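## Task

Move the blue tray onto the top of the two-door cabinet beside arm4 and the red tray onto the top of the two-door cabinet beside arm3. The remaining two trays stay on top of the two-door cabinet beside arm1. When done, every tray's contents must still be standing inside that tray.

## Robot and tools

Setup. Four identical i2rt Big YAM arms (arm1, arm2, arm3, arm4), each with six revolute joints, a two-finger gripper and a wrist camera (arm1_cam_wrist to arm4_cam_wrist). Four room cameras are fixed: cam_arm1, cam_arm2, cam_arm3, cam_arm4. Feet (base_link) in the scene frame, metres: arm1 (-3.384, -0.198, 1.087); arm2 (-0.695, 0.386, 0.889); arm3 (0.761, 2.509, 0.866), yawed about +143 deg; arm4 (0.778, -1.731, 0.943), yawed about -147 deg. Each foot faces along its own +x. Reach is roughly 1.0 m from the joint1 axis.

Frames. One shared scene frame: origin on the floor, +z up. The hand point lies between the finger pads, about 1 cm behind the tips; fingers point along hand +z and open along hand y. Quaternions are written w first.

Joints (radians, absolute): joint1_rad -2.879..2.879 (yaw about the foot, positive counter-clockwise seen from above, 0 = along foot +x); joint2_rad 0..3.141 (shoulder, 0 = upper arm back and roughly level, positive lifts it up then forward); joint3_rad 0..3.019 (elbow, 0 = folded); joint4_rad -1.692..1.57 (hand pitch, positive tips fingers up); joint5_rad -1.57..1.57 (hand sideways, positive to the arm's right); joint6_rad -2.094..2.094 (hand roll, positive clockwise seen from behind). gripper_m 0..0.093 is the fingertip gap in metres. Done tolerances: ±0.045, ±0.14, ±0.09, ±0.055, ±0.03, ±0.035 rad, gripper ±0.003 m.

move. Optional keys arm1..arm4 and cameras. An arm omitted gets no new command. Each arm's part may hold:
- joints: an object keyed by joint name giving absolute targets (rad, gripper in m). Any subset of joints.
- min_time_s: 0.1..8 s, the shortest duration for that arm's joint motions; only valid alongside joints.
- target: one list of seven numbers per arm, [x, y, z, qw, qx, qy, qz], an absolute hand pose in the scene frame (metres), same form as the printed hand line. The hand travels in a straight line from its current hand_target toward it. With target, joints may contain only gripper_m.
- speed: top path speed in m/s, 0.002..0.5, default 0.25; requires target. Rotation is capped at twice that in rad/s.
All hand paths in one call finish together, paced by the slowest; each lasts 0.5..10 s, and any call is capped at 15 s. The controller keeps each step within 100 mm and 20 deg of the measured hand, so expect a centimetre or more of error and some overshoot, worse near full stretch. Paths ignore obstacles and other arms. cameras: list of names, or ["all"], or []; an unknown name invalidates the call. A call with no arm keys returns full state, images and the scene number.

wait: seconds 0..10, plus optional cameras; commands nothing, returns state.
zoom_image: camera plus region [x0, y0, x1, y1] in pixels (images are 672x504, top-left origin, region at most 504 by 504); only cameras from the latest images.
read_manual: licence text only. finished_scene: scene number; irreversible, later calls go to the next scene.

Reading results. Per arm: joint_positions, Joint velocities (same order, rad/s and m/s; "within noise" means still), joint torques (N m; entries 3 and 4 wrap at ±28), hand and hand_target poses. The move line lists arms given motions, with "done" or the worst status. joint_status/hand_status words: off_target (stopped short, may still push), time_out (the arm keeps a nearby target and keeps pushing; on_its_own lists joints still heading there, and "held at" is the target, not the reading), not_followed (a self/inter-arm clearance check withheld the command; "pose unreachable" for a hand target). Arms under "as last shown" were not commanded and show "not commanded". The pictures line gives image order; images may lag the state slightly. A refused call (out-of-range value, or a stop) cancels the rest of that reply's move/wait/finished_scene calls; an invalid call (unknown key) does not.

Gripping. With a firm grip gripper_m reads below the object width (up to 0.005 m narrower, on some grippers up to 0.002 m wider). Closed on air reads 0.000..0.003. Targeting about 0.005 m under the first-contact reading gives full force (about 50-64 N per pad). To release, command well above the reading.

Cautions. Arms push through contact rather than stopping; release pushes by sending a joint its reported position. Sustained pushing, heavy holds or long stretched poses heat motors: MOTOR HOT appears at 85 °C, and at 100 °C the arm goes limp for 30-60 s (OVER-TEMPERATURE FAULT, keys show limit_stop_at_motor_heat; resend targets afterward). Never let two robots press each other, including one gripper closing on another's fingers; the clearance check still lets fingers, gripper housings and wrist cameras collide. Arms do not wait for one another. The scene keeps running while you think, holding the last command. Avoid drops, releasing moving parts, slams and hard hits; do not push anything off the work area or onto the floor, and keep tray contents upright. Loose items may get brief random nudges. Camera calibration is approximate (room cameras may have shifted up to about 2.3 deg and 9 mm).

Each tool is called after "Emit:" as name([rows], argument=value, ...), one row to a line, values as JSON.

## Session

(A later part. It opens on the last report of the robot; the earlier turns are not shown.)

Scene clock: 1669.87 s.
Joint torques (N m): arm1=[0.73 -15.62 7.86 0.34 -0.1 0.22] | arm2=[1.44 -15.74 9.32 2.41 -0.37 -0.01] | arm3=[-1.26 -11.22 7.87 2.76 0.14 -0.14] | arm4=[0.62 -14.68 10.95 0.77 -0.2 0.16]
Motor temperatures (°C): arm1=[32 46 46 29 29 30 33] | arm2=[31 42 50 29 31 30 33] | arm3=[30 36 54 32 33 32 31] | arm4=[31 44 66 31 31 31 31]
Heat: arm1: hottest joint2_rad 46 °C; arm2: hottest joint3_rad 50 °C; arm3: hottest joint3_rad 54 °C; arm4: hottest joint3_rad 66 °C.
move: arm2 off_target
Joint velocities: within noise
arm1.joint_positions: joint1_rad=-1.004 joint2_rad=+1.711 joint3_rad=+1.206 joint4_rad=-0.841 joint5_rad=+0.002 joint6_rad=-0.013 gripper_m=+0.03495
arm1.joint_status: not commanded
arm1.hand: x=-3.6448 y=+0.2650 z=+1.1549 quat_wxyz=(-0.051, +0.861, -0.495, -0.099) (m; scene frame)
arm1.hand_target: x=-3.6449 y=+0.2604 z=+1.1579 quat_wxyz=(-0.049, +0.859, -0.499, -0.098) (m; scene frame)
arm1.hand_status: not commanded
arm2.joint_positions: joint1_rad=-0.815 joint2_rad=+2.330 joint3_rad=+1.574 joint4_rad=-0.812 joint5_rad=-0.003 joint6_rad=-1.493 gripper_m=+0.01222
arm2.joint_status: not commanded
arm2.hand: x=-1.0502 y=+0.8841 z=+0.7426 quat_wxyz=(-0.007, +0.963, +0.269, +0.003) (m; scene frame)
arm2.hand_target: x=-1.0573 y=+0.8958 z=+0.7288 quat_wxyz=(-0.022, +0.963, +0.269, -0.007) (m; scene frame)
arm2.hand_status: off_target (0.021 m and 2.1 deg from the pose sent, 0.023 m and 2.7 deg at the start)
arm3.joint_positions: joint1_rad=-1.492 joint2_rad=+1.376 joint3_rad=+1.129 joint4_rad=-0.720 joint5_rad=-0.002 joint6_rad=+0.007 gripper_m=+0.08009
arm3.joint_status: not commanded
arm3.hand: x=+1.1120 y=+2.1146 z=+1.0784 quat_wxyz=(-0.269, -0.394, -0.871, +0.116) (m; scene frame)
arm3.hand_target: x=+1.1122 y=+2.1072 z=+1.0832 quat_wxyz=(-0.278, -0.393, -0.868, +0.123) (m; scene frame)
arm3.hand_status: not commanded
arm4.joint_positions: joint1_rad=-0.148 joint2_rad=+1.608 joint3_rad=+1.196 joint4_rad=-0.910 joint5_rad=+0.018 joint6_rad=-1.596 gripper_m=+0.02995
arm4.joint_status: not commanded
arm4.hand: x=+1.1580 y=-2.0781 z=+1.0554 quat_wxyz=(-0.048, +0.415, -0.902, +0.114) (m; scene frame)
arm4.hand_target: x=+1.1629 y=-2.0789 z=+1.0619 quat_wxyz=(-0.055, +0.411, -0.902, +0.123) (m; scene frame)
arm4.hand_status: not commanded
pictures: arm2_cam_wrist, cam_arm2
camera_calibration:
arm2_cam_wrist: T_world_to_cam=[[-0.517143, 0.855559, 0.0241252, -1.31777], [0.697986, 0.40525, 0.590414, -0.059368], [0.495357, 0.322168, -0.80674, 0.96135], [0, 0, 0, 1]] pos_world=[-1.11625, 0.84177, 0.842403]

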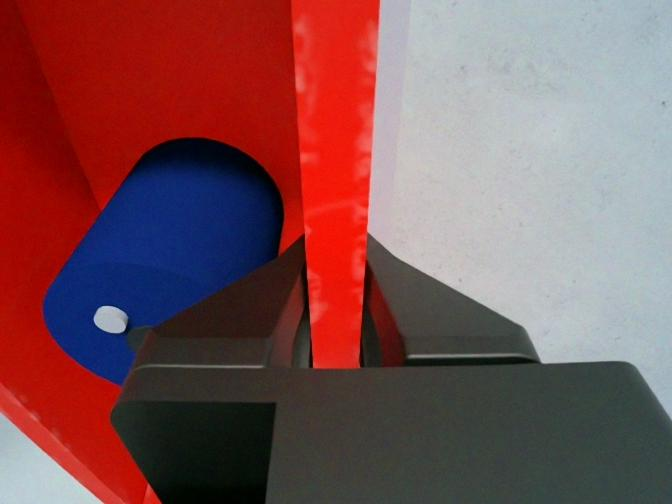

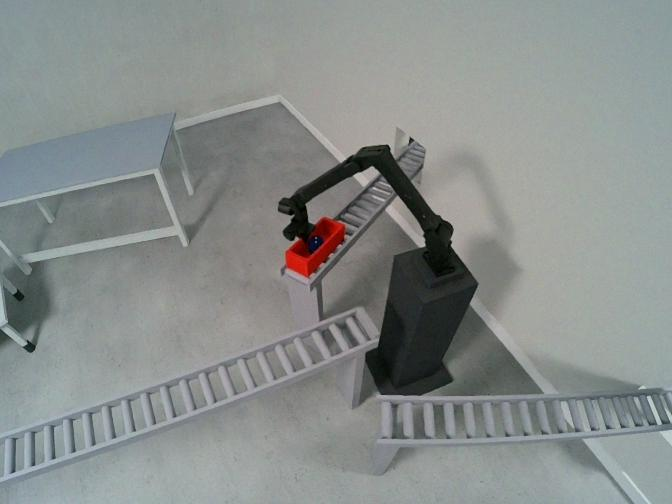

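Emit:
move(arm2={"target": [-1.057, 0.8945, 0.722, -0.017, 0.963, 0.2695, -0.027], "speed": 0.06}, cameras=["arm2_cam_wrist", "cam_arm2"])

Emit:
zoom_image(camera="cam_arm2", region=[270, 205, 370, 295])

Scene clock: 1680.93 s.
Joint torques (N m): arm1=[0.91 -15.56 7.84 0.32 -0.09 0.21] | arm2=[1.38 -15.38 8.38 3.15 -0.51 -0.05] | arm3=[-1.26 -11.28 7.87 2.78 0.15 -0.14] | arm4=[0.62 -14.74 10.99 0.65 -0.19 0.14]
Motor temperatures (°C): arm1=[32 46 46 29 29 30 33] | arm2=[31 41 50 29 31 30 34] | arm3=[30 36 54 32 33 32 31] | arm4=[31 44 66 31 31 31 31]
Heat: arm1: hottest joint2_rad 46 °C; arm2: hottest joint3_rad 50 °C; arm3: hottest joint3_rad 54 °C; arm4: hottest joint3_rad 66 °C.
move: arm2 off_target
Joint velocities: within noise
arm1, arm3, arm4: as last shown
arm2.joint_positions: joint1_rad=-0.825 joint2_rad=+2.331 joint3_rad=+1.573 joint4_rad=-0.809 joint5_rad=-0.041 joint6_rad=-1.500 gripper_m=+0.01222
arm2.joint_status: not commanded
arm2.hand: x=-1.0506 y=+0.8842 z=+0.7423 quat_wxyz=(-0.002, +0.963, +0.268, -0.015) (m; scene frame)
arm2.hand_target: x=-1.0563 y=+0.8935 z=+0.7230 quat_wxyz=(-0.017, +0.962, +0.270, -0.027) (m; scene frame)
arm2.hand_status: off_target (0.024 m and 2.2 deg from the pose sent, 0.024 m and 3.6 deg at the start)
pictures: arm2_cam_wrist, cam_arm2
camera_calibration:
arm2_cam_wrist: T_world_to_cam=[[-0.513555, 0.85773, 0.0236909, -1.31596], [0.717855, 0.414354, 0.559459, -0.0231673], [0.470048, 0.30432, -0.828519, 0.966558], [0, 0, 0, 1]] pos_world=[-1.11352, 0.844195, 0.844949]

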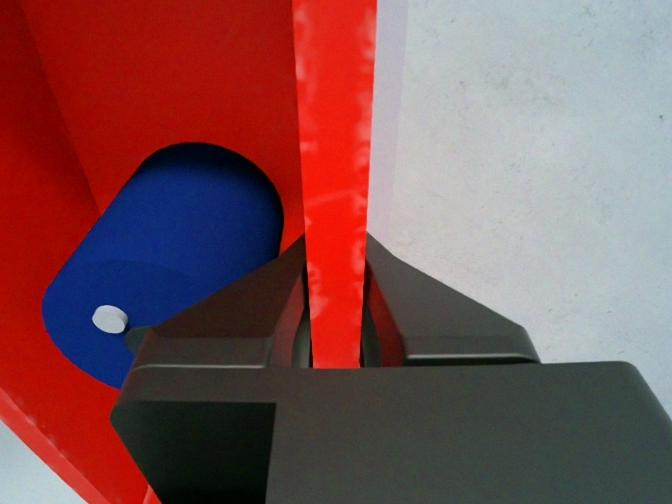

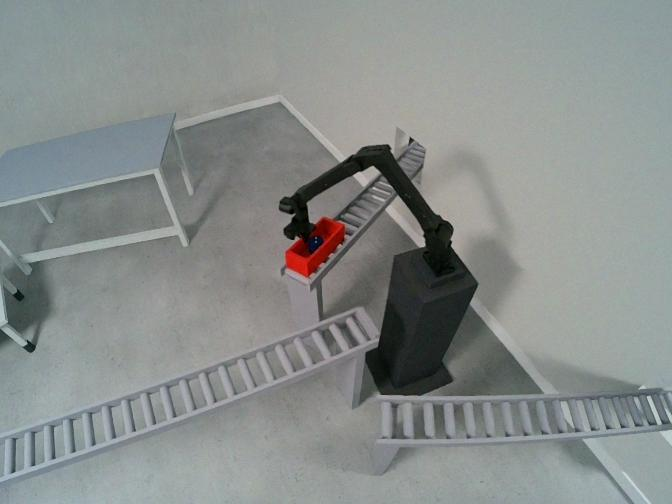

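Scaled by 5.040 from the camera's 672x504 image, which has a finer 960x720 frame.

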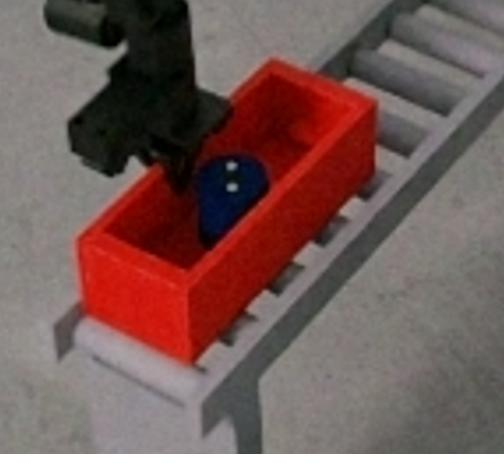

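Emit:
move(arm2={"target": [-1.0515, 0.886, 0.728, -0.017, 0.9626, 0.2695, -0.024], "speed": 0.08}, cameras=["arm2_cam_wrist", "cam_arm2"])

Scene clock: 1728.47 s.
Joint torques (N m): arm1=[0.67 -15.56 7.86 0.39 -0.09 0.23] | arm2=[1.55 -16.62 6.79 2.43 -0.32 -0.03] | arm3=[-1.32 -11.34 7.87 2.76 0.15 -0.14] | arm4=[0.32 -14.62 10.89 0.7 -0.2 0.14]
Motor temperatures (°C): arm1=[32 46 46 29 29 30 33] | arm2=[31 39 49 29 32 30 34] | arm3=[30 36 55 32 33 32 31] | arm4=[31 44 66 31 31 31 30]
Heat: arm1: hottest joint2_rad 46 °C; arm2: hottest joint3_rad 49 °C; arm3: hottest joint3_rad 55 °C; arm4: hottest joint3_rad 66 °C.
move: arm2 off_target
Joint velocities: within noise
arm1, arm3, arm4: as last shown
arm2.joint_positions: joint1_rad=-0.825 joint2_rad=+2.323 joint3_rad=+1.553 joint4_rad=-0.783 joint5_rad=-0.040 joint6_rad=-1.500 gripper_m=+0.01222
arm2.joint_status: not commanded
arm2.hand: x=-1.0495 y=+0.8828 z=+0.7412 quat_wxyz=(-0.008, +0.963, +0.268, -0.017) (m; scene frame)
arm2.hand_target: x=-1.0513 y=+0.8856 z=+0.7284 quat_wxyz=(-0.017, +0.963, +0.270, -0.024) (m; scene frame)
arm2.hand_status: off_target (0.014 m and 1.3 deg from the pose sent, 0.014 m and 2.1 deg at the start)
pictures: arm2_cam_wrist, cam_arm2
camera_calibration:
arm2_cam_wrist: T_world_to_cam=[[-0.513472, 0.857322, 0.0366708, -1.32329], [0.721807, 0.408409, 0.558745, -0.0128184], [0.464048, 0.313369, -0.828528, 0.951388], [0, 0, 0, 1]] pos_world=[-1.11171, 0.841582, 0.84394]

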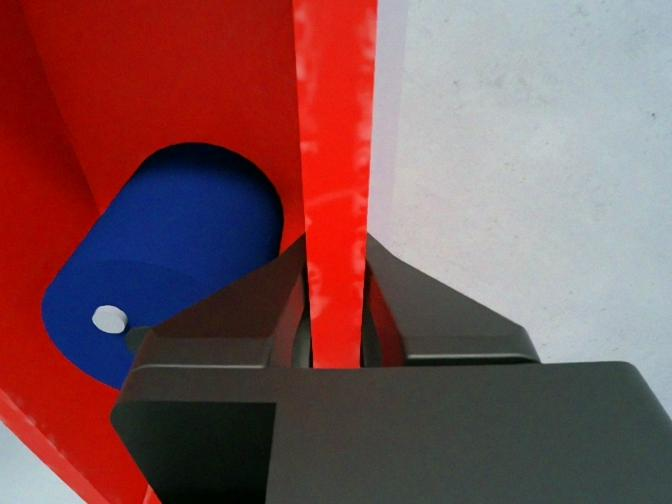

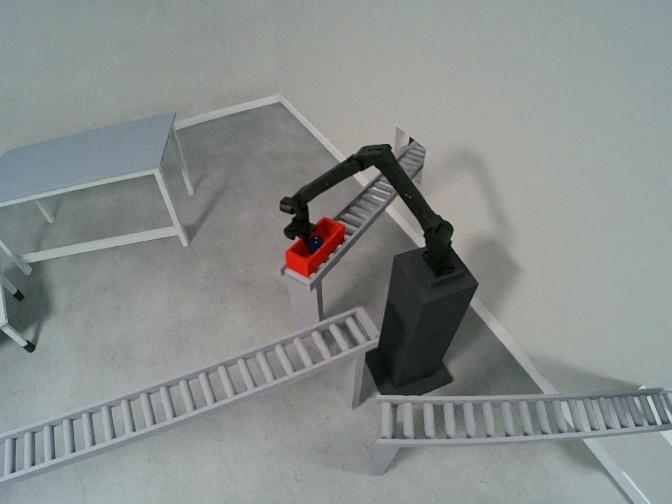

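Emit:
zoom_image(camera="cam_arm2", region=[270, 205, 370, 295])

Emit:
zoom_image(camera="arm2_cam_wrist", region=[280, 0, 504, 320])

Scaled by 5.040 from the camera's 672x504 image, which has a finer 960x720 frame.

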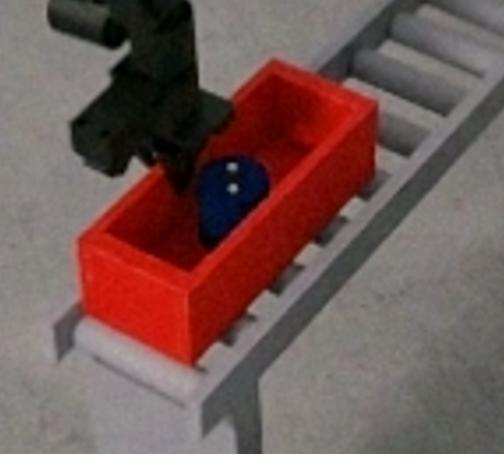

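Scaled by 1.575 from the camera's 672x504 image, which has a finer 960x720 frame.

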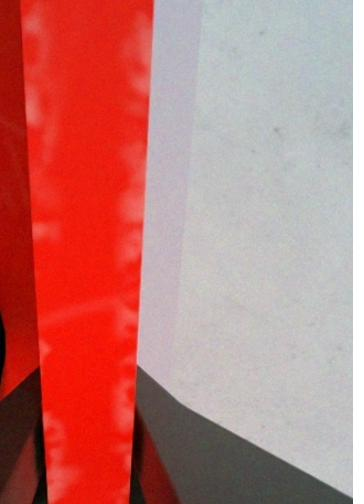

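Emit:
move(arm2={"target": [-1.048, 0.8795, 0.724, -0.017, 0.9626, 0.2695, -0.024], "speed": 0.08}, cameras=["arm2_cam_wrist", "cam_arm2"])

Emit:
zoom_image(camera="cam_arm2", region=[270, 205, 370, 295])

Scene clock: 1740.20 s.
Joint torques (N m): arm1=[0.85 -15.5 7.83 0.4 -0.1 0.21] | arm2=[1.67 -16.32 6.15 2.18 -0.36 -0.01] | arm3=[-1.26 -11.28 7.87 2.76 0.15 -0.14] | arm4=[0.56 -14.68 10.95 0.79 -0.2 0.14]
Motor temperatures (°C): arm1=[32 46 46 29 29 30 33] | arm2=[31 40 48 29 32 30 34] | arm3=[30 36 55 32 33 32 31] | arm4=[31 44 66 31 31 31 30]
Heat: arm1: hottest joint2_rad 46 °C; arm2: hottest joint3_rad 48 °C; arm3: hottest joint3_rad 55 °C; arm4: hottest joint3_rad 66 °C.
move: arm2 off_target
Joint velocities: within noise
arm1, arm3, arm4: as last shown
arm2.joint_positions: joint1_rad=-0.825 joint2_rad=+2.314 joint3_rad=+1.532 joint4_rad=-0.754 joint5_rad=-0.039 joint6_rad=-1.500 gripper_m=+0.01222
arm2.joint_status: not commanded
arm2.hand: x=-1.0486 y=+0.8819 z=+0.7407 quat_wxyz=(-0.016, +0.963, +0.268, -0.019) (m; scene frame)
arm2.hand_target: x=-1.0478 y=+0.8791 z=+0.7244 quat_wxyz=(-0.017, +0.963, +0.270, -0.024) (m; scene frame)
arm2.hand_status: off_target (0.017 m and 0.6 deg from the pose sent, 0.018 m and 1.3 deg at the start)
pictures: arm2_cam_wrist, cam_arm2
camera_calibration:
arm2_cam_wrist: T_world_to_cam=[[-0.513265, 0.856586, 0.0531003, -1.33336], [0.726486, 0.400702, 0.558261, -0.00076705], [0.456922, 0.325112, -0.827964, 0.932524], [0, 0, 0, 1]] pos_world=[-1.1099, 0.839266, 0.843326]

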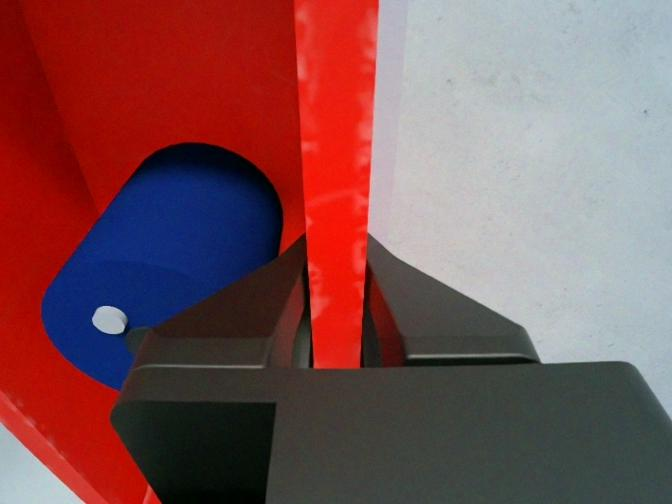

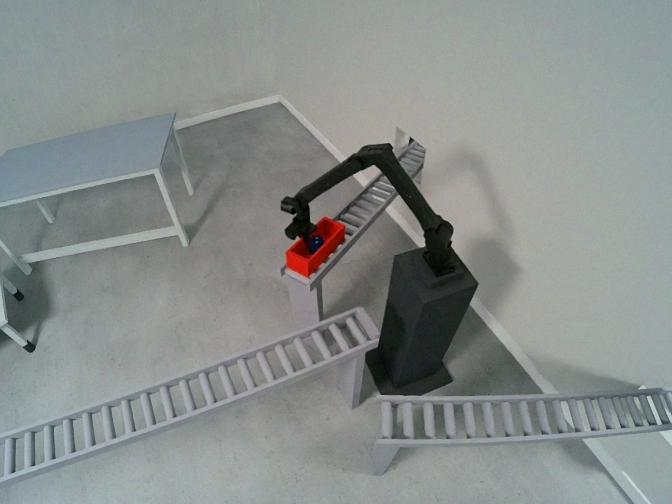

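Scaled by 5.040 from the camera's 672x504 image, which has a finer 960x720 frame.

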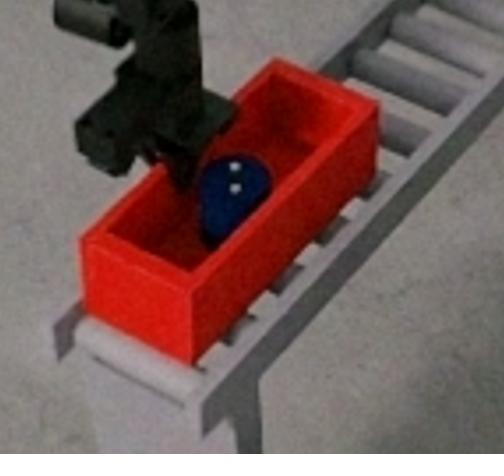

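Emit:
move(arm2={"target": [-1.043, 0.871, 0.722, -0.017, 0.9626, 0.2695, -0.024], "speed": 0.1}, cameras=["arm2_cam_wrist", "cam_arm2"])

Emit:
zoom_image(camera="cam_arm2", region=[270, 205, 370, 295])

Scene clock: 1746.30 s.
Joint torques (N m): arm1=[0.79 -15.62 7.86 0.38 -0.09 0.21] | arm2=[1.73 -16.38 4.94 1.68 -0.35 0.01] | arm3=[-1.32 -11.34 7.88 2.78 0.15 -0.14] | arm4=[0.44 -14.62 10.96 0.8 -0.19 0.15]
Motor temperatures (°C): arm1=[32 46 46 29 29 30 33] | arm2=[31 41 47 29 32 30 34] | arm3=[30 36 55 32 33 32 31] | arm4=[31 44 66 31 31 31 30]
Heat: arm1: hottest joint2_rad 46 °C; arm2: hottest joint3_rad 47 °C; arm3: hottest joint3_rad 55 °C; arm4: hottest joint3_rad 66 °C.
move: arm2 off_target
Joint velocities: within noise
arm1, arm3, arm4: as last shown
arm2.joint_positions: joint1_rad=-0.825 joint2_rad=+2.303 joint3_rad=+1.508 joint4_rad=-0.719 joint5_rad=-0.040 joint6_rad=-1.500 gripper_m=+0.01222
arm2.joint_status: not commanded
arm2.hand: x=-1.0483 y=+0.8812 z=+0.7407 quat_wxyz=(-0.026, +0.963, +0.268, -0.023) (m; scene frame)
arm2.hand_target: x=-1.0428 y=+0.8706 z=+0.7225 quat_wxyz=(-0.017, +0.963, +0.270, -0.024) (m; scene frame)
arm2.hand_status: off_target (0.022 m and 1.0 deg from the pose sent, 0.022 m and 0.6 deg at the start)
pictures: arm2_cam_wrist, cam_arm2
camera_calibration:
arm2_cam_wrist: T_world_to_cam=[[-0.51271, 0.855275, 0.0750504, -1.34712], [0.733594, 0.390991, 0.555848, 0.0170441], [0.446059, 0.340045, -0.827889, 0.90795], [0, 0, 0, 1]] pos_world=[-1.10818, 0.836746, 0.84331]

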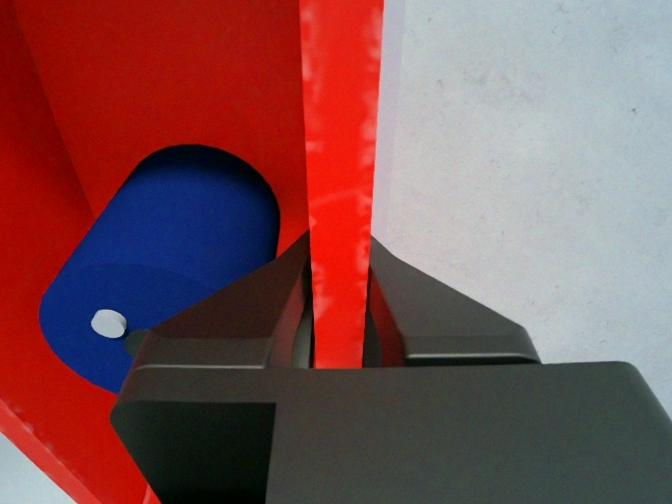

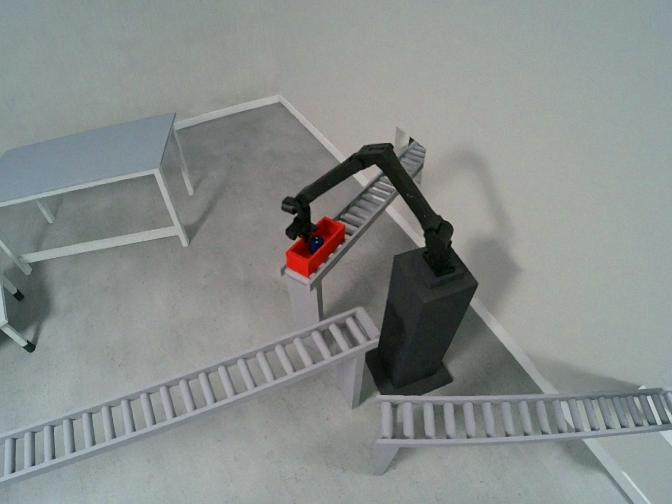

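Scaled by 5.040 from the camera's 672x504 image, which has a finer 960x720 frame.

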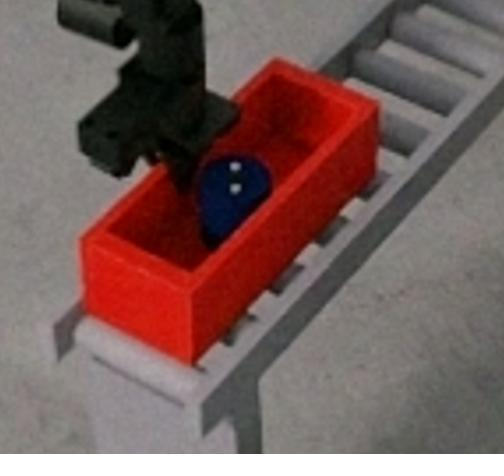

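Emit:
move(arm2={"target": [-1.053, 0.888, 0.768, -0.01, 0.9626, 0.2695, -0.024], "speed": 0.1})

Emit:
move(arm2={"target": [-1.053, 0.888, 0.745, -0.01, 0.9626, 0.2695, -0.024], "speed": 0.06}, cameras=["arm2_cam_wrist", "cam_arm2"])

Emit:
zoom_image(camera="cam_arm2", region=[270, 205, 370, 295])

Scene clock: 1781.03 s.
Joint torques (N m): arm1=[0.73 -15.79 7.86 0.38 -0.1 0.21] | arm2=[1.44 -19.14 11.3 -0.87 -0.26 -0.02] | arm3=[-1.26 -11.34 7.87 2.8 0.15 -0.14] | arm4=[0.44 -14.68 10.92 0.76 -0.21 0.14]
Motor temperatures (°C): arm1=[32 46 46 29 29 30 33] | arm2=[31 39 44 29 32 30 34] | arm3=[30 36 55 32 33 32 31] | arm4=[31 44 66 31 31 31 30]
Heat: arm1: hottest joint2_rad 46 °C; arm2: hottest joint3_rad 44 °C; arm3: hottest joint3_rad 55 °C; arm4: hottest joint3_rad 66 °C.
move: arm2 off_target
Joint velocities: within noise
arm1, arm3, arm4: as last shown
arm2.joint_positions: joint1_rad=-0.825 joint2_rad=+2.300 joint3_rad=+1.512 joint4_rad=-0.802 joint5_rad=-0.047 joint6_rad=-1.503 gripper_m=+0.01221
arm2.joint_status: not commanded
arm2.hand: x=-1.0393 y=+0.8662 z=+0.7431 quat_wxyz=(+0.011, +0.963, +0.269, -0.014) (m; scene frame)
arm2.hand_target: x=-1.0525 y=+0.8872 z=+0.7686 quat_wxyz=(-0.011, +0.963, +0.270, -0.024) (m; scene frame)
arm2.hand_status: off_target (0.036 m and 2.6 deg from the pose sent, 0.028 m and 1.8 deg at the start)
pictures: none

Scene clock: 1782.00 s.
Joint torques (N m): arm1=[0.85 -15.68 7.83 0.38 -0.1 0.22] | arm2=[1.44 -16.44 11.43 0.62 -0.3 -0.01] | arm3=[-1.38 -11.28 7.9 2.77 0.14 -0.14] | arm4=[0.38 -14.51 10.95 0.75 -0.19 0.15]
Motor temperatures (°C): arm1=[32 46 46 29 29 30 33] | arm2=[31 39 45 29 32 30 34] | arm3=[30 36 55 32 33 32 31] | arm4=[31 44 66 31 31 31 30]
Heat: arm1: hottest joint2_rad 46 °C; arm2: hottest joint3_rad 45 °C; arm3: hottest joint3_rad 55 °C; arm4: hottest joint3_rad 66 °C.
move: arm2 off_target
Joint velocities: within noise
arm1, arm3, arm4: as last shown
arm2.joint_positions: joint1_rad=-0.825 joint2_rad=+2.302 joint3_rad=+1.514 joint4_rad=-0.796 joint5_rad=-0.046 joint6_rad=-1.503 gripper_m=+0.01221
arm2.joint_status: not commanded
arm2.hand: x=-1.0400 y=+0.8677 z=+0.7423 quat_wxyz=(+0.008, +0.963, +0.269, -0.014) (m; scene frame)
arm2.hand_target: x=-1.0525 y=+0.8873 z=+0.7460 quat_wxyz=(-0.010, +0.963, +0.270, -0.024) (m; scene frame)
arm2.hand_status: off_target (0.024 m and 2.4 deg from the pose sent, 0.026 m and 2.7 deg at the start)
pictures: arm2_cam_wrist, cam_arm2
camera_calibration:
arm2_cam_wrist: T_world_to_cam=[[-0.516683, 0.856166, 0.00440885, -1.28393], [0.712541, 0.427141, 0.556629, -0.0384329], [0.474683, 0.290742, -0.830749, 0.984913], [0, 0, 0, 1]] pos_world=[-1.10352, 0.829314, 0.845269]

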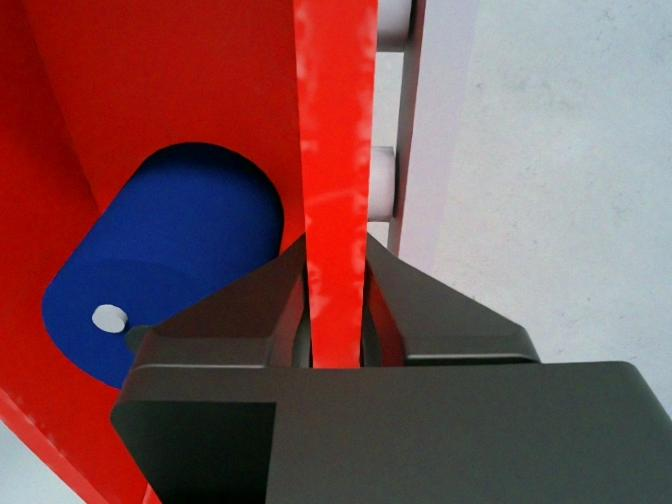

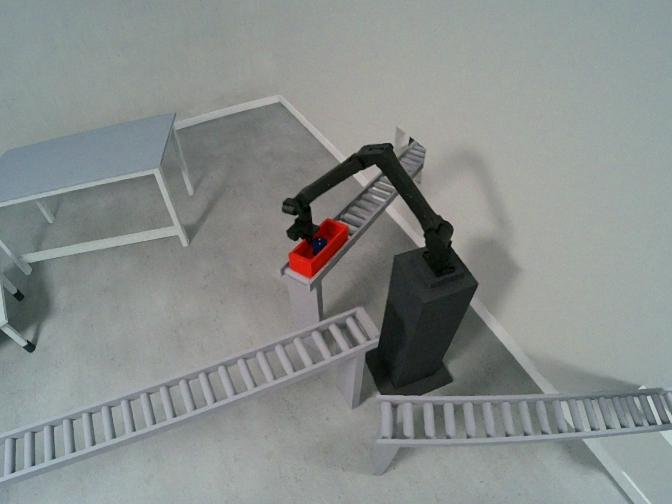

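Scaled by 5.040 from the camera's 672x504 image, which has a finer 960x720 frame.

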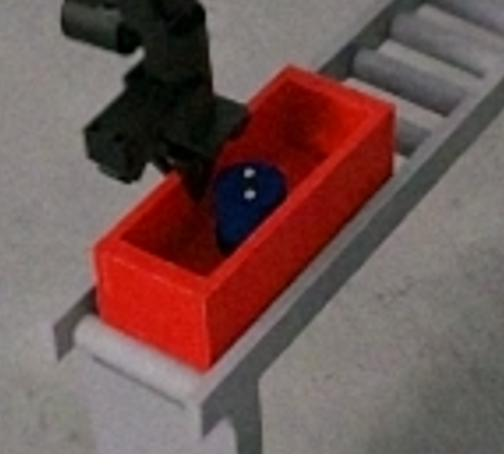

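Emit:
move(arm2={"target": [-1.0565, 0.894, 0.755, -0.004, 0.9626, 0.2695, -0.02], "speed": 0.1})

Emit:
move(arm2={"target": [-1.0565, 0.894, 0.735, -0.004, 0.9626, 0.2695, -0.02], "speed": 0.06}, cameras=["arm2_cam_wrist", "cam_arm2"])

Emit:
zoom_image(camera="cam_arm2", region=[270, 205, 370, 295])

Scene clock: 1795.53 s.
Joint torques (N m): arm1=[0.73 -15.74 7.86 0.42 -0.09 0.22] | arm2=[1.44 -17.55 12.05 -0.43 -0.21 -0.02] | arm3=[-1.26 -11.22 7.86 2.76 0.15 -0.13] | arm4=[0.38 -14.51 10.93 0.68 -0.22 0.18]
Motor temperatures (°C): arm1=[32 46 46 29 29 30 33] | arm2=[31 39 45 29 31 30 34] | arm3=[30 36 55 32 33 32 31] | arm4=[31 44 67 31 31 31 30]
Heat: arm1: hottest joint2_rad 46 °C; arm2: hottest joint3_rad 45 °C; arm3: hottest joint3_rad 55 °C; arm4: hottest joint3_rad 67 °C.
move: arm2 off_target
Joint velocities: within noise
arm1, arm3, arm4: as last shown
arm2.joint_positions: joint1_rad=-0.825 joint2_rad=+2.318 joint3_rad=+1.548 joint4_rad=-0.825 joint5_rad=-0.045 joint6_rad=-1.503 gripper_m=+0.01221
arm2.joint_status: not commanded
arm2.hand: x=-1.0435 y=+0.8729 z=+0.7430 quat_wxyz=(+0.013, +0.963, +0.269, -0.012) (m; scene frame)
arm2.hand_target: x=-1.0559 y=+0.8930 z=+0.7556 quat_wxyz=(-0.004, +0.963, +0.270, -0.020) (m; scene frame)
arm2.hand_status: off_target (0.028 m and 2.1 deg from the pose sent, 0.034 m and 1.6 deg at the start)
pictures: none

Scene clock: 1796.50 s.
Joint torques (N m): arm1=[0.73 -15.68 7.83 0.39 -0.1 0.22] | arm2=[1.44 -15.62 11.45 1.01 -0.23 -0.02] | arm3=[-1.26 -11.22 7.87 2.77 0.15 -0.14] | arm4=[0.32 -14.56 11 0.69 -0.19 0.15]
Motor temperatures (°C): arm1=[32 46 46 29 29 30 33] | arm2=[31 39 45 29 31 30 34] | arm3=[30 36 55 32 33 32 31] | arm4=[31 44 67 31 31 31 30]
Heat: arm1: hottest joint2_rad 46 °C; arm2: hottest joint3_rad 45 °C; arm3: hottest joint3_rad 55 °C; arm4: hottest joint3_rad 67 °C.
move: arm2 off_target
Joint velocities: within noise
arm1.joint_positions: joint1_rad=-1.004 joint2_rad=+1.711 joint3_rad=+1.206 joint4_rad=-0.841 joint5_rad=+0.002 joint6_rad=-0.013 gripper_m=+0.03495
arm1.joint_status: not commanded
arm1.hand: x=-3.6448 y=+0.2650 z=+1.1549 quat_wxyz=(-0.051, +0.861, -0.495, -0.099) (m; scene frame)
arm1.hand_target: x=-3.6449 y=+0.2604 z=+1.1579 quat_wxyz=(-0.049, +0.859, -0.499, -0.098) (m; scene frame)
arm1.hand_status: not commanded
arm2.joint_positions: joint1_rad=-0.825 joint2_rad=+2.324 joint3_rad=+1.559 joint4_rad=-0.825 joint5_rad=-0.044 joint6_rad=-1.503 gripper_m=+0.01221
arm2.joint_status: not commanded
arm2.hand: x=-1.0457 y=+0.8762 z=+0.7421 quat_wxyz=(+0.011, +0.963, +0.269, -0.013) (m; scene frame)
arm2.hand_target: x=-1.0559 y=+0.8931 z=+0.7357 quat_wxyz=(-0.004, +0.963, +0.270, -0.020) (m; scene frame)
arm2.hand_status: off_target (0.022 m and 1.9 deg from the pose sent, 0.026 m and 2.1 deg at the start)
arm3.joint_positions: joint1_rad=-1.492 joint2_rad=+1.376 joint3_rad=+1.129 joint4_rad=-0.720 joint5_rad=-0.002 joint6_rad=+0.007 gripper_m=+0.08009
arm3.joint_status: not commanded
arm3.hand: x=+1.1120 y=+2.1146 z=+1.0784 quat_wxyz=(-0.269, -0.394, -0.871, +0.116) (m; scene frame)
arm3.hand_target: x=+1.1122 y=+2.1072 z=+1.0832 quat_wxyz=(-0.278, -0.393, -0.868, +0.123) (m; scene frame)
arm3.hand_status: not commanded
arm4.joint_positions: joint1_rad=-0.148 joint2_rad=+1.608 joint3_rad=+1.196 joint4_rad=-0.910 joint5_rad=+0.018 joint6_rad=-1.596 gripper_m=+0.02995
arm4.joint_status: not commanded
arm4.hand: x=+1.1580 y=-2.0781 z=+1.0554 quat_wxyz=(-0.048, +0.415, -0.902, +0.114) (m; scene frame)
arm4.hand_target: x=+1.1629 y=-2.0789 z=+1.0619 quat_wxyz=(-0.055, +0.411, -0.902, +0.123) (m; scene frame)
arm4.hand_status: not commanded
pictures: arm2_cam_wrist, cam_arm2
camera_calibration:
arm2_cam_wrist: T_world_to_cam=[[-0.516628, 0.85621, -0.000794709, -1.2902], [0.710165, 0.429024, 0.558215, -0.0431764], [0.47829, 0.287825, -0.829696, 0.990477], [0, 0, 0, 1]] pos_world=[-1.10962, 0.838118, 0.844871]

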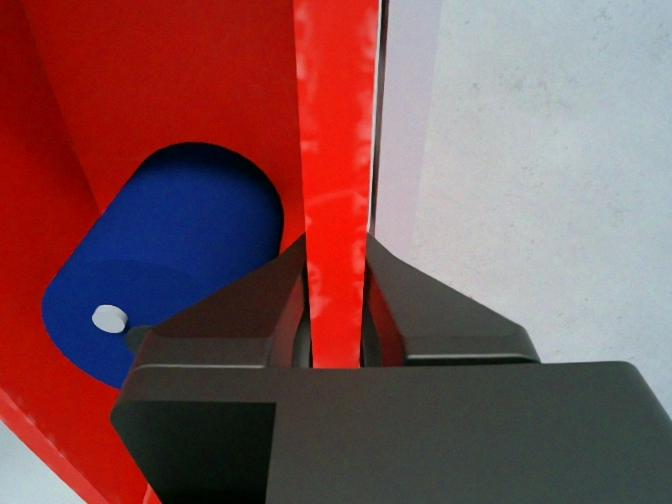

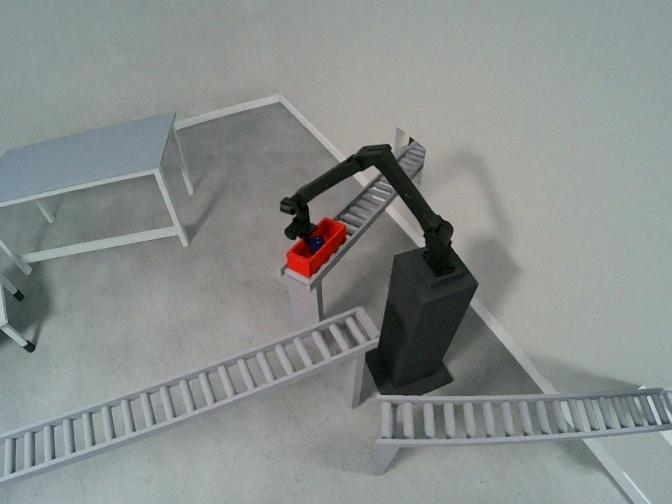

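Scaled by 5.040 from the camera's 672x504 image, which has a finer 960x720 frame.

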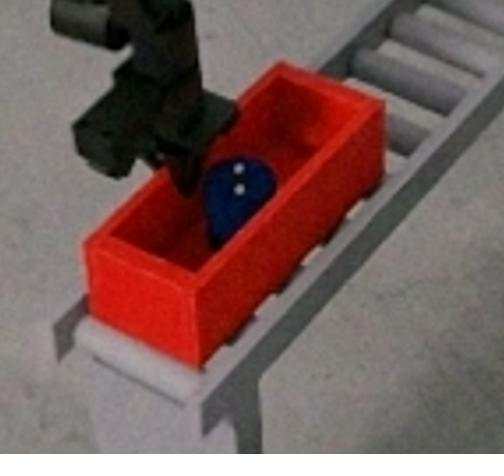

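Emit:
move(arm2={"target": [-1.0565, 0.8945, 0.718, -0.008, 0.9626, 0.2695, -0.02], "speed": 0.06}, cameras=["arm2_cam_wrist", "cam_arm2"])

Emit:
zoom_image(camera="cam_arm2", region=[270, 205, 370, 295])

Emit:
zoom_image(camera="arm2_cam_wrist", region=[340, 0, 480, 240])

Scene clock: 1801.53 s.
Joint torques (N m): arm1=[0.79 -15.62 7.88 0.4 -0.1 0.21] | arm2=[1.49 -13.86 11.1 2.02 -0.2 0] | arm3=[-1.38 -11.22 7.86 2.78 0.15 -0.14] | arm4=[0.56 -14.62 11.03 0.65 -0.22 0.17]
Motor temperatures (°C): arm1=[32 46 46 29 29 30 33] | arm2=[31 40 45 29 31 30 34] | arm3=[30 36 55 32 33 32 31] | arm4=[31 44 67 31 31 31 30]
Heat: arm1: hottest joint2_rad 46 °C; arm2: hottest joint3_rad 45 °C; arm3: hottest joint3_rad 55 °C; arm4: hottest joint3_rad 67 °C.
move: arm2 off_target
Joint velocities: within noise
arm1, arm3, arm4: as last shown
arm2.joint_positions: joint1_rad=-0.825 joint2_rad=+2.326 joint3_rad=+1.559 joint4_rad=-0.809 joint5_rad=-0.043 joint6_rad=-1.503 gripper_m=+0.01221
arm2.joint_status: not commanded
arm2.hand: x=-1.0475 y=+0.8793 z=+0.7412 quat_wxyz=(+0.003, +0.963, +0.269, -0.014) (m; scene frame)
arm2.hand_target: x=-1.0553 y=+0.8927 z=+0.7190 quat_wxyz=(-0.008, +0.963, +0.270, -0.020) (m; scene frame)
arm2.hand_status: off_target (0.029 m and 1.4 deg from the pose sent, 0.032 m and 2.3 deg at the start)
pictures: arm2_cam_wrist, cam_arm2
camera_calibration:
arm2_cam_wrist: T_world_to_cam=[[-0.516782, 0.856, 0.0141566, -1.3049], [0.714145, 0.421904, 0.558564, -0.0325516], [0.472158, 0.298766, -0.829341, 0.973428], [0, 0, 0, 1]] pos_world=[-1.11072, 0.839903, 0.843959]

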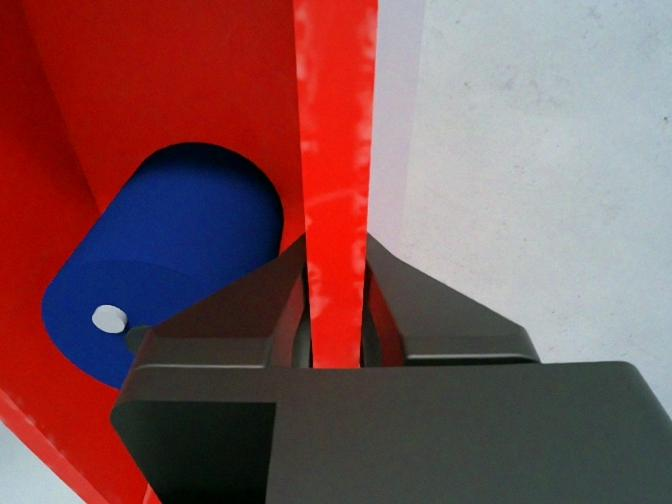

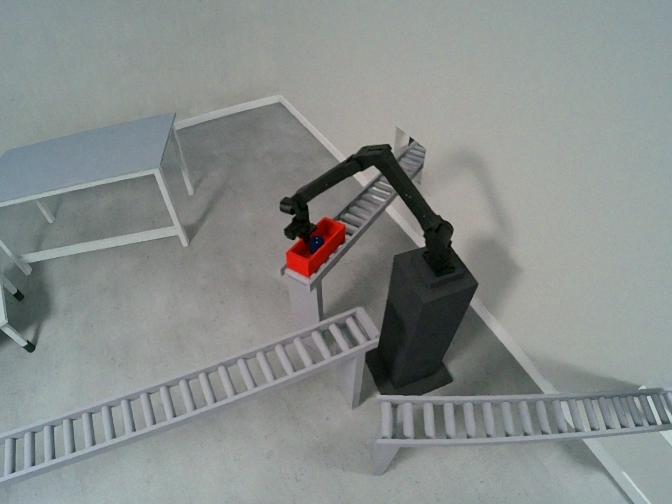

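Scaled by 5.040 from the camera's 672x504 image, which has a finer 960x720 frame.

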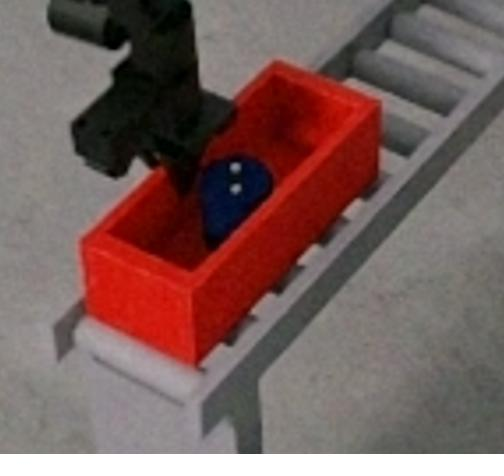

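Scaled by 2.100 from the camera's 672x504 image, which has a finer 960x720 frame.

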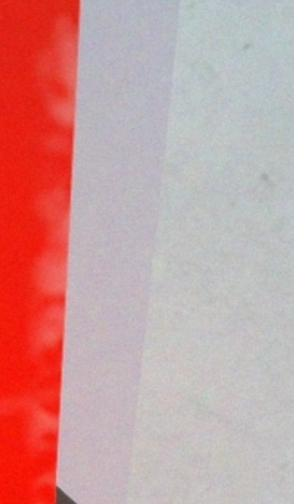

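Emit:
move(arm2={"target": [-1.0555, 0.8935, 0.85, -0.008, 0.9626, 0.2695, -0.02], "speed": 0.35, "joints": {"gripper_m": 0.035}}, cameras=["cam_arm2", "arm2_cam_wrist"])

Emit:
wait(seconds=2, cameras=["cam_arm2", "cam_arm3"])

Scene clock: 1811.80 s.
Joint torques (N m): arm1=[0.91 -15.68 7.86 0.4 -0.09 0.21] | arm2=[1.26 -17.2 11.44 -0.28 -0.15 -0.04] | arm3=[-1.32 -11.34 7.87 2.76 0.15 -0.15] | arm4=[0.44 -14.56 10.88 0.72 -0.2 0.15]
Motor temperatures (°C): arm1=[32 46 46 29 29 30 33] | arm2=[31 40 46 29 31 30 34] | arm3=[30 36 55 32 33 32 31] | arm4=[31 44 67 31 31 31 30]
Heat: arm1: hottest joint2_rad 46 °C; arm2: hottest joint3_rad 46 °C; arm3: hottest joint3_rad 55 °C; arm4: hottest joint3_rad 67 °C.
move: arm2 off_target
Joint velocities: within noise
arm1, arm3, arm4: as last shown
arm2.joint_positions: joint1_rad=-0.825 joint2_rad=+2.167 joint3_rad=+1.581 joint4_rad=-0.985 joint5_rad=-0.044 joint6_rad=-1.504 gripper_m=+0.03492
arm2.joint_status: all done
arm2.hand: x=-1.0507 y=+0.8812 z=+0.8411 quat_wxyz=(+0.001, +0.963, +0.270, -0.016) (m; scene frame)
arm2.hand_target: x=-1.0553 y=+0.8931 z=+0.8501 quat_wxyz=(-0.008, +0.963, +0.270, -0.020) (m; scene frame)
arm2.hand_status: off_target (0.016 m and 1.1 deg from the pose sent, 0.110 m and 1.4 deg at the start)
pictures: arm2_cam_wrist, cam_arm2
camera_calibration:
arm2_cam_wrist: T_world_to_cam=[[-0.517116, 0.855704, 0.0190123, -1.31375], [0.716072, 0.420353, 0.557265, -0.0823639], [0.468862, 0.301785, -0.830117, 1.05176], [0, 0, 0, 1]] pos_world=[-1.11351, 0.841398, 0.943956]

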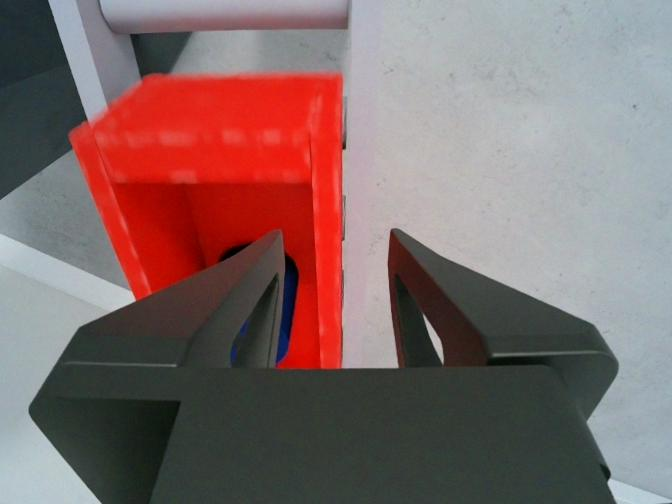

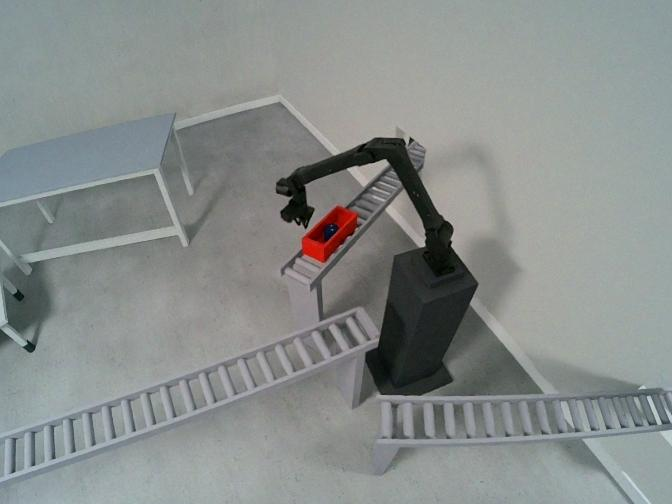

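Scene clock: 1813.80 s.
Joint torques (N m): arm1=[0.62 -15.5 7.84 0.38 -0.09 0.2] | arm2=[1.26 -17.44 11.41 -0.25 -0.15 -0.03] | arm3=[-1.32 -11.28 7.86 2.78 0.15 -0.14] | arm4=[0.5 -14.51 10.84 0.68 -0.21 0.16]
Motor temperatures (°C): arm1=[32 46 46 29 29 30 33] | arm2=[31 40 46 29 31 30 34] | arm3=[30 36 55 32 33 32 31] | arm4=[31 44 67 31 31 31 30]
Heat: arm1: hottest joint2_rad 46 °C; arm2: hottest joint3_rad 46 °C; arm3: hottest joint3_rad 55 °C; arm4: hottest joint3_rad 67 °C.
Joint velocities: within noise
arm1.joint_positions: joint1_rad=-1.004 joint2_rad=+1.711 joint3_rad=+1.206 joint4_rad=-0.841 joint5_rad=+0.002 joint6_rad=-0.013 gripper_m=+0.03495
arm1.joint_status: not commanded
arm1.hand: x=-3.6448 y=+0.2650 z=+1.1549 quat_wxyz=(-0.051, +0.861, -0.495, -0.099) (m; scene frame)
arm1.hand_target: x=-3.6449 y=+0.2604 z=+1.1579 quat_wxyz=(-0.049, +0.859, -0.499, -0.098) (m; scene frame)
arm1.hand_status: not commanded
arm2.joint_positions: joint1_rad=-0.825 joint2_rad=+2.167 joint3_rad=+1.581 joint4_rad=-0.985 joint5_rad=-0.044 joint6_rad=-1.504 gripper_m=+0.03492
arm2.joint_status: all done
arm2.hand: x=-1.0507 y=+0.8812 z=+0.8411 quat_wxyz=(+0.001, +0.963, +0.270, -0.016) (m; scene frame)
arm2.hand_target: x=-1.0553 y=+0.8931 z=+0.8501 quat_wxyz=(-0.008, +0.963, +0.270, -0.020) (m; scene frame)
arm2.hand_status: off_target (0.016 m and 1.1 deg from the pose sent, 0.110 m and 1.4 deg at the start)
arm3.joint_positions: joint1_rad=-1.492 joint2_rad=+1.376 joint3_rad=+1.129 joint4_rad=-0.720 joint5_rad=-0.002 joint6_rad=+0.007 gripper_m=+0.08009
arm3.joint_status: not commanded
arm3.hand: x=+1.1120 y=+2.1146 z=+1.0784 quat_wxyz=(-0.269, -0.394, -0.871, +0.116) (m; scene frame)
arm3.hand_target: x=+1.1122 y=+2.1072 z=+1.0832 quat_wxyz=(-0.278, -0.393, -0.868, +0.123) (m; scene frame)
arm3.hand_status: not commanded
arm4.joint_positions: joint1_rad=-0.148 joint2_rad=+1.608 joint3_rad=+1.196 joint4_rad=-0.910 joint5_rad=+0.018 joint6_rad=-1.596 gripper_m=+0.02995
arm4.joint_status: not commanded
arm4.hand: x=+1.1580 y=-2.0781 z=+1.0554 quat_wxyz=(-0.048, +0.415, -0.902, +0.114) (m; scene frame)
arm4.hand_target: x=+1.1629 y=-2.0789 z=+1.0619 quat_wxyz=(-0.055, +0.411, -0.902, +0.123) (m; scene frame)
arm4.hand_status: not commanded
wait: 2.00 s; at rest by 0.27 s
pictures: cam_arm2, cam_arm3

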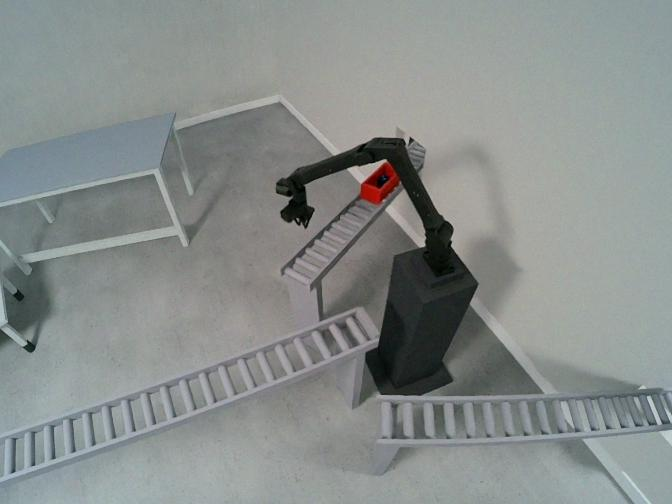

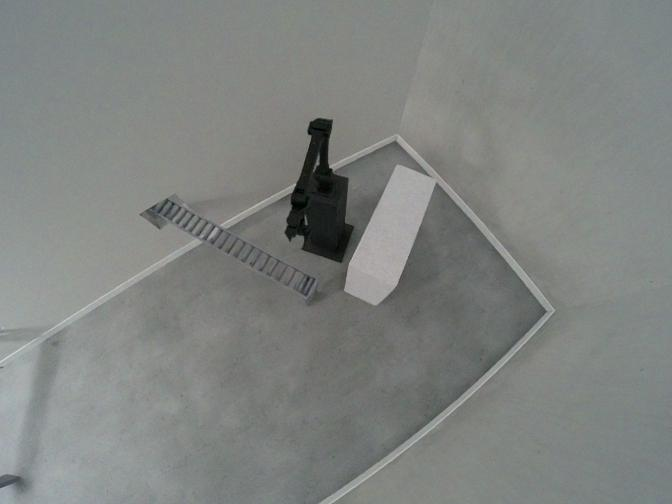

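Emit:
wait(seconds=2, cameras=["arm3_cam_wrist", "cam_arm3"])

Scene clock: 1819.97 s.
Joint torques (N m): arm1=[0.79 -15.74 7.83 0.43 -0.09 0.2] | arm2=[1.32 -17.44 11.41 -0.25 -0.15 -0.03] | arm3=[-1.32 -11.28 7.88 2.74 0.14 -0.14] | arm4=[0.62 -14.51 10.89 0.69 -0.23 0.15]
Motor temperatures (°C): arm1=[32 46 46 29 29 30 33] | arm2=[31 39 46 29 31 30 34] | arm3=[30 36 55 32 33 32 31] | arm4=[31 44 67 31 31 31 30]
Heat: arm1: hottest joint2_rad 46 °C; arm2: hottest joint3_rad 46 °C; arm3: hottest joint3_rad 55 °C; arm4: hottest joint3_rad 67 °C.
Joint velocities: within noise
arm1.joint_positions: joint1_rad=-1.004 joint2_rad=+1.711 joint3_rad=+1.206 joint4_rad=-0.841 joint5_rad=+0.002 joint6_rad=-0.013 gripper_m=+0.03495
arm1.joint_status: not commanded
arm1.hand: x=-3.6448 y=+0.2650 z=+1.1549 quat_wxyz=(-0.051, +0.861, -0.495, -0.099) (m; scene frame)
arm1.hand_target: x=-3.6449 y=+0.2604 z=+1.1579 quat_wxyz=(-0.049, +0.859, -0.499, -0.098) (m; scene frame)
arm1.hand_status: not commanded
arm2.joint_positions: joint1_rad=-0.825 joint2_rad=+2.167 joint3_rad=+1.581 joint4_rad=-0.985 joint5_rad=-0.044 joint6_rad=-1.504 gripper_m=+0.03492
arm2.joint_status: all done
arm2.hand: x=-1.0507 y=+0.8812 z=+0.8411 quat_wxyz=(+0.001, +0.963, +0.270, -0.016) (m; scene frame)
arm2.hand_target: x=-1.0553 y=+0.8931 z=+0.8501 quat_wxyz=(-0.008, +0.963, +0.270, -0.020) (m; scene frame)
arm2.hand_status: off_target (0.016 m and 1.1 deg from the pose sent, 0.110 m and 1.4 deg at the start)
arm3.joint_positions: joint1_rad=-1.492 joint2_rad=+1.376 joint3_rad=+1.129 joint4_rad=-0.720 joint5_rad=-0.002 joint6_rad=+0.007 gripper_m=+0.08009
arm3.joint_status: not commanded
arm3.hand: x=+1.1120 y=+2.1146 z=+1.0784 quat_wxyz=(-0.269, -0.394, -0.871, +0.116) (m; scene frame)
arm3.hand_target: x=+1.1122 y=+2.1072 z=+1.0832 quat_wxyz=(-0.278, -0.393, -0.868, +0.123) (m; scene frame)
arm3.hand_status: not commanded
arm4.joint_positions: joint1_rad=-0.148 joint2_rad=+1.608 joint3_rad=+1.196 joint4_rad=-0.910 joint5_rad=+0.018 joint6_rad=-1.596 gripper_m=+0.02995
arm4.joint_status: not commanded
arm4.hand: x=+1.1580 y=-2.0781 z=+1.0554 quat_wxyz=(-0.048, +0.415, -0.902, +0.114) (m; scene frame)
arm4.hand_target: x=+1.1629 y=-2.0789 z=+1.0619 quat_wxyz=(-0.055, +0.411, -0.902, +0.123) (m; scene frame)
arm4.hand_status: not commanded
wait: 2.00 s; at rest from the start
pictures: arm3_cam_wrist, cam_arm3
camera_calibration:
arm3_cam_wrist: T_world_to_cam=[[-0.75744, -0.652798, -0.0118186, 2.23513], [-0.652905, 0.757313, 0.0138409, -0.884404], [-0.0000849287, 0.0182, -0.999834, 1.16336], [0, 0, 0, 1]] pos_world=[1.11565, 2.10769, 1.20182]

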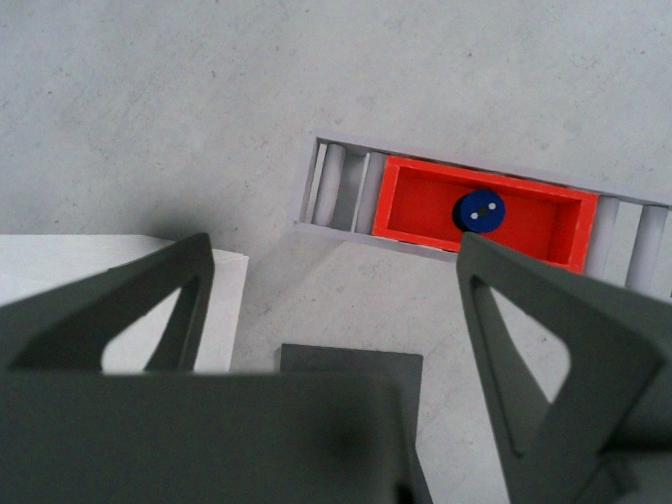

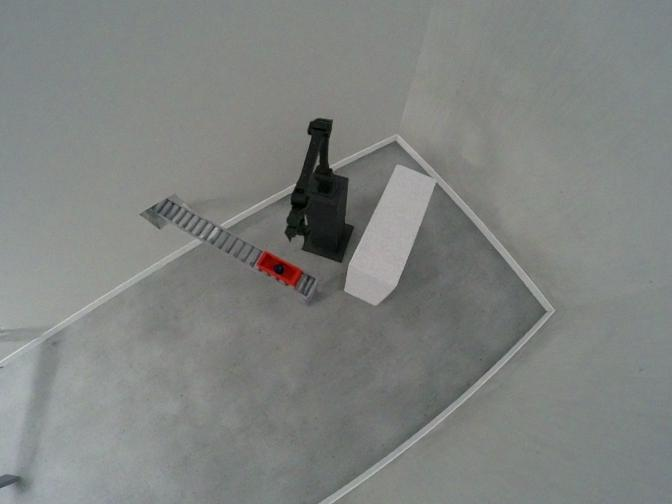

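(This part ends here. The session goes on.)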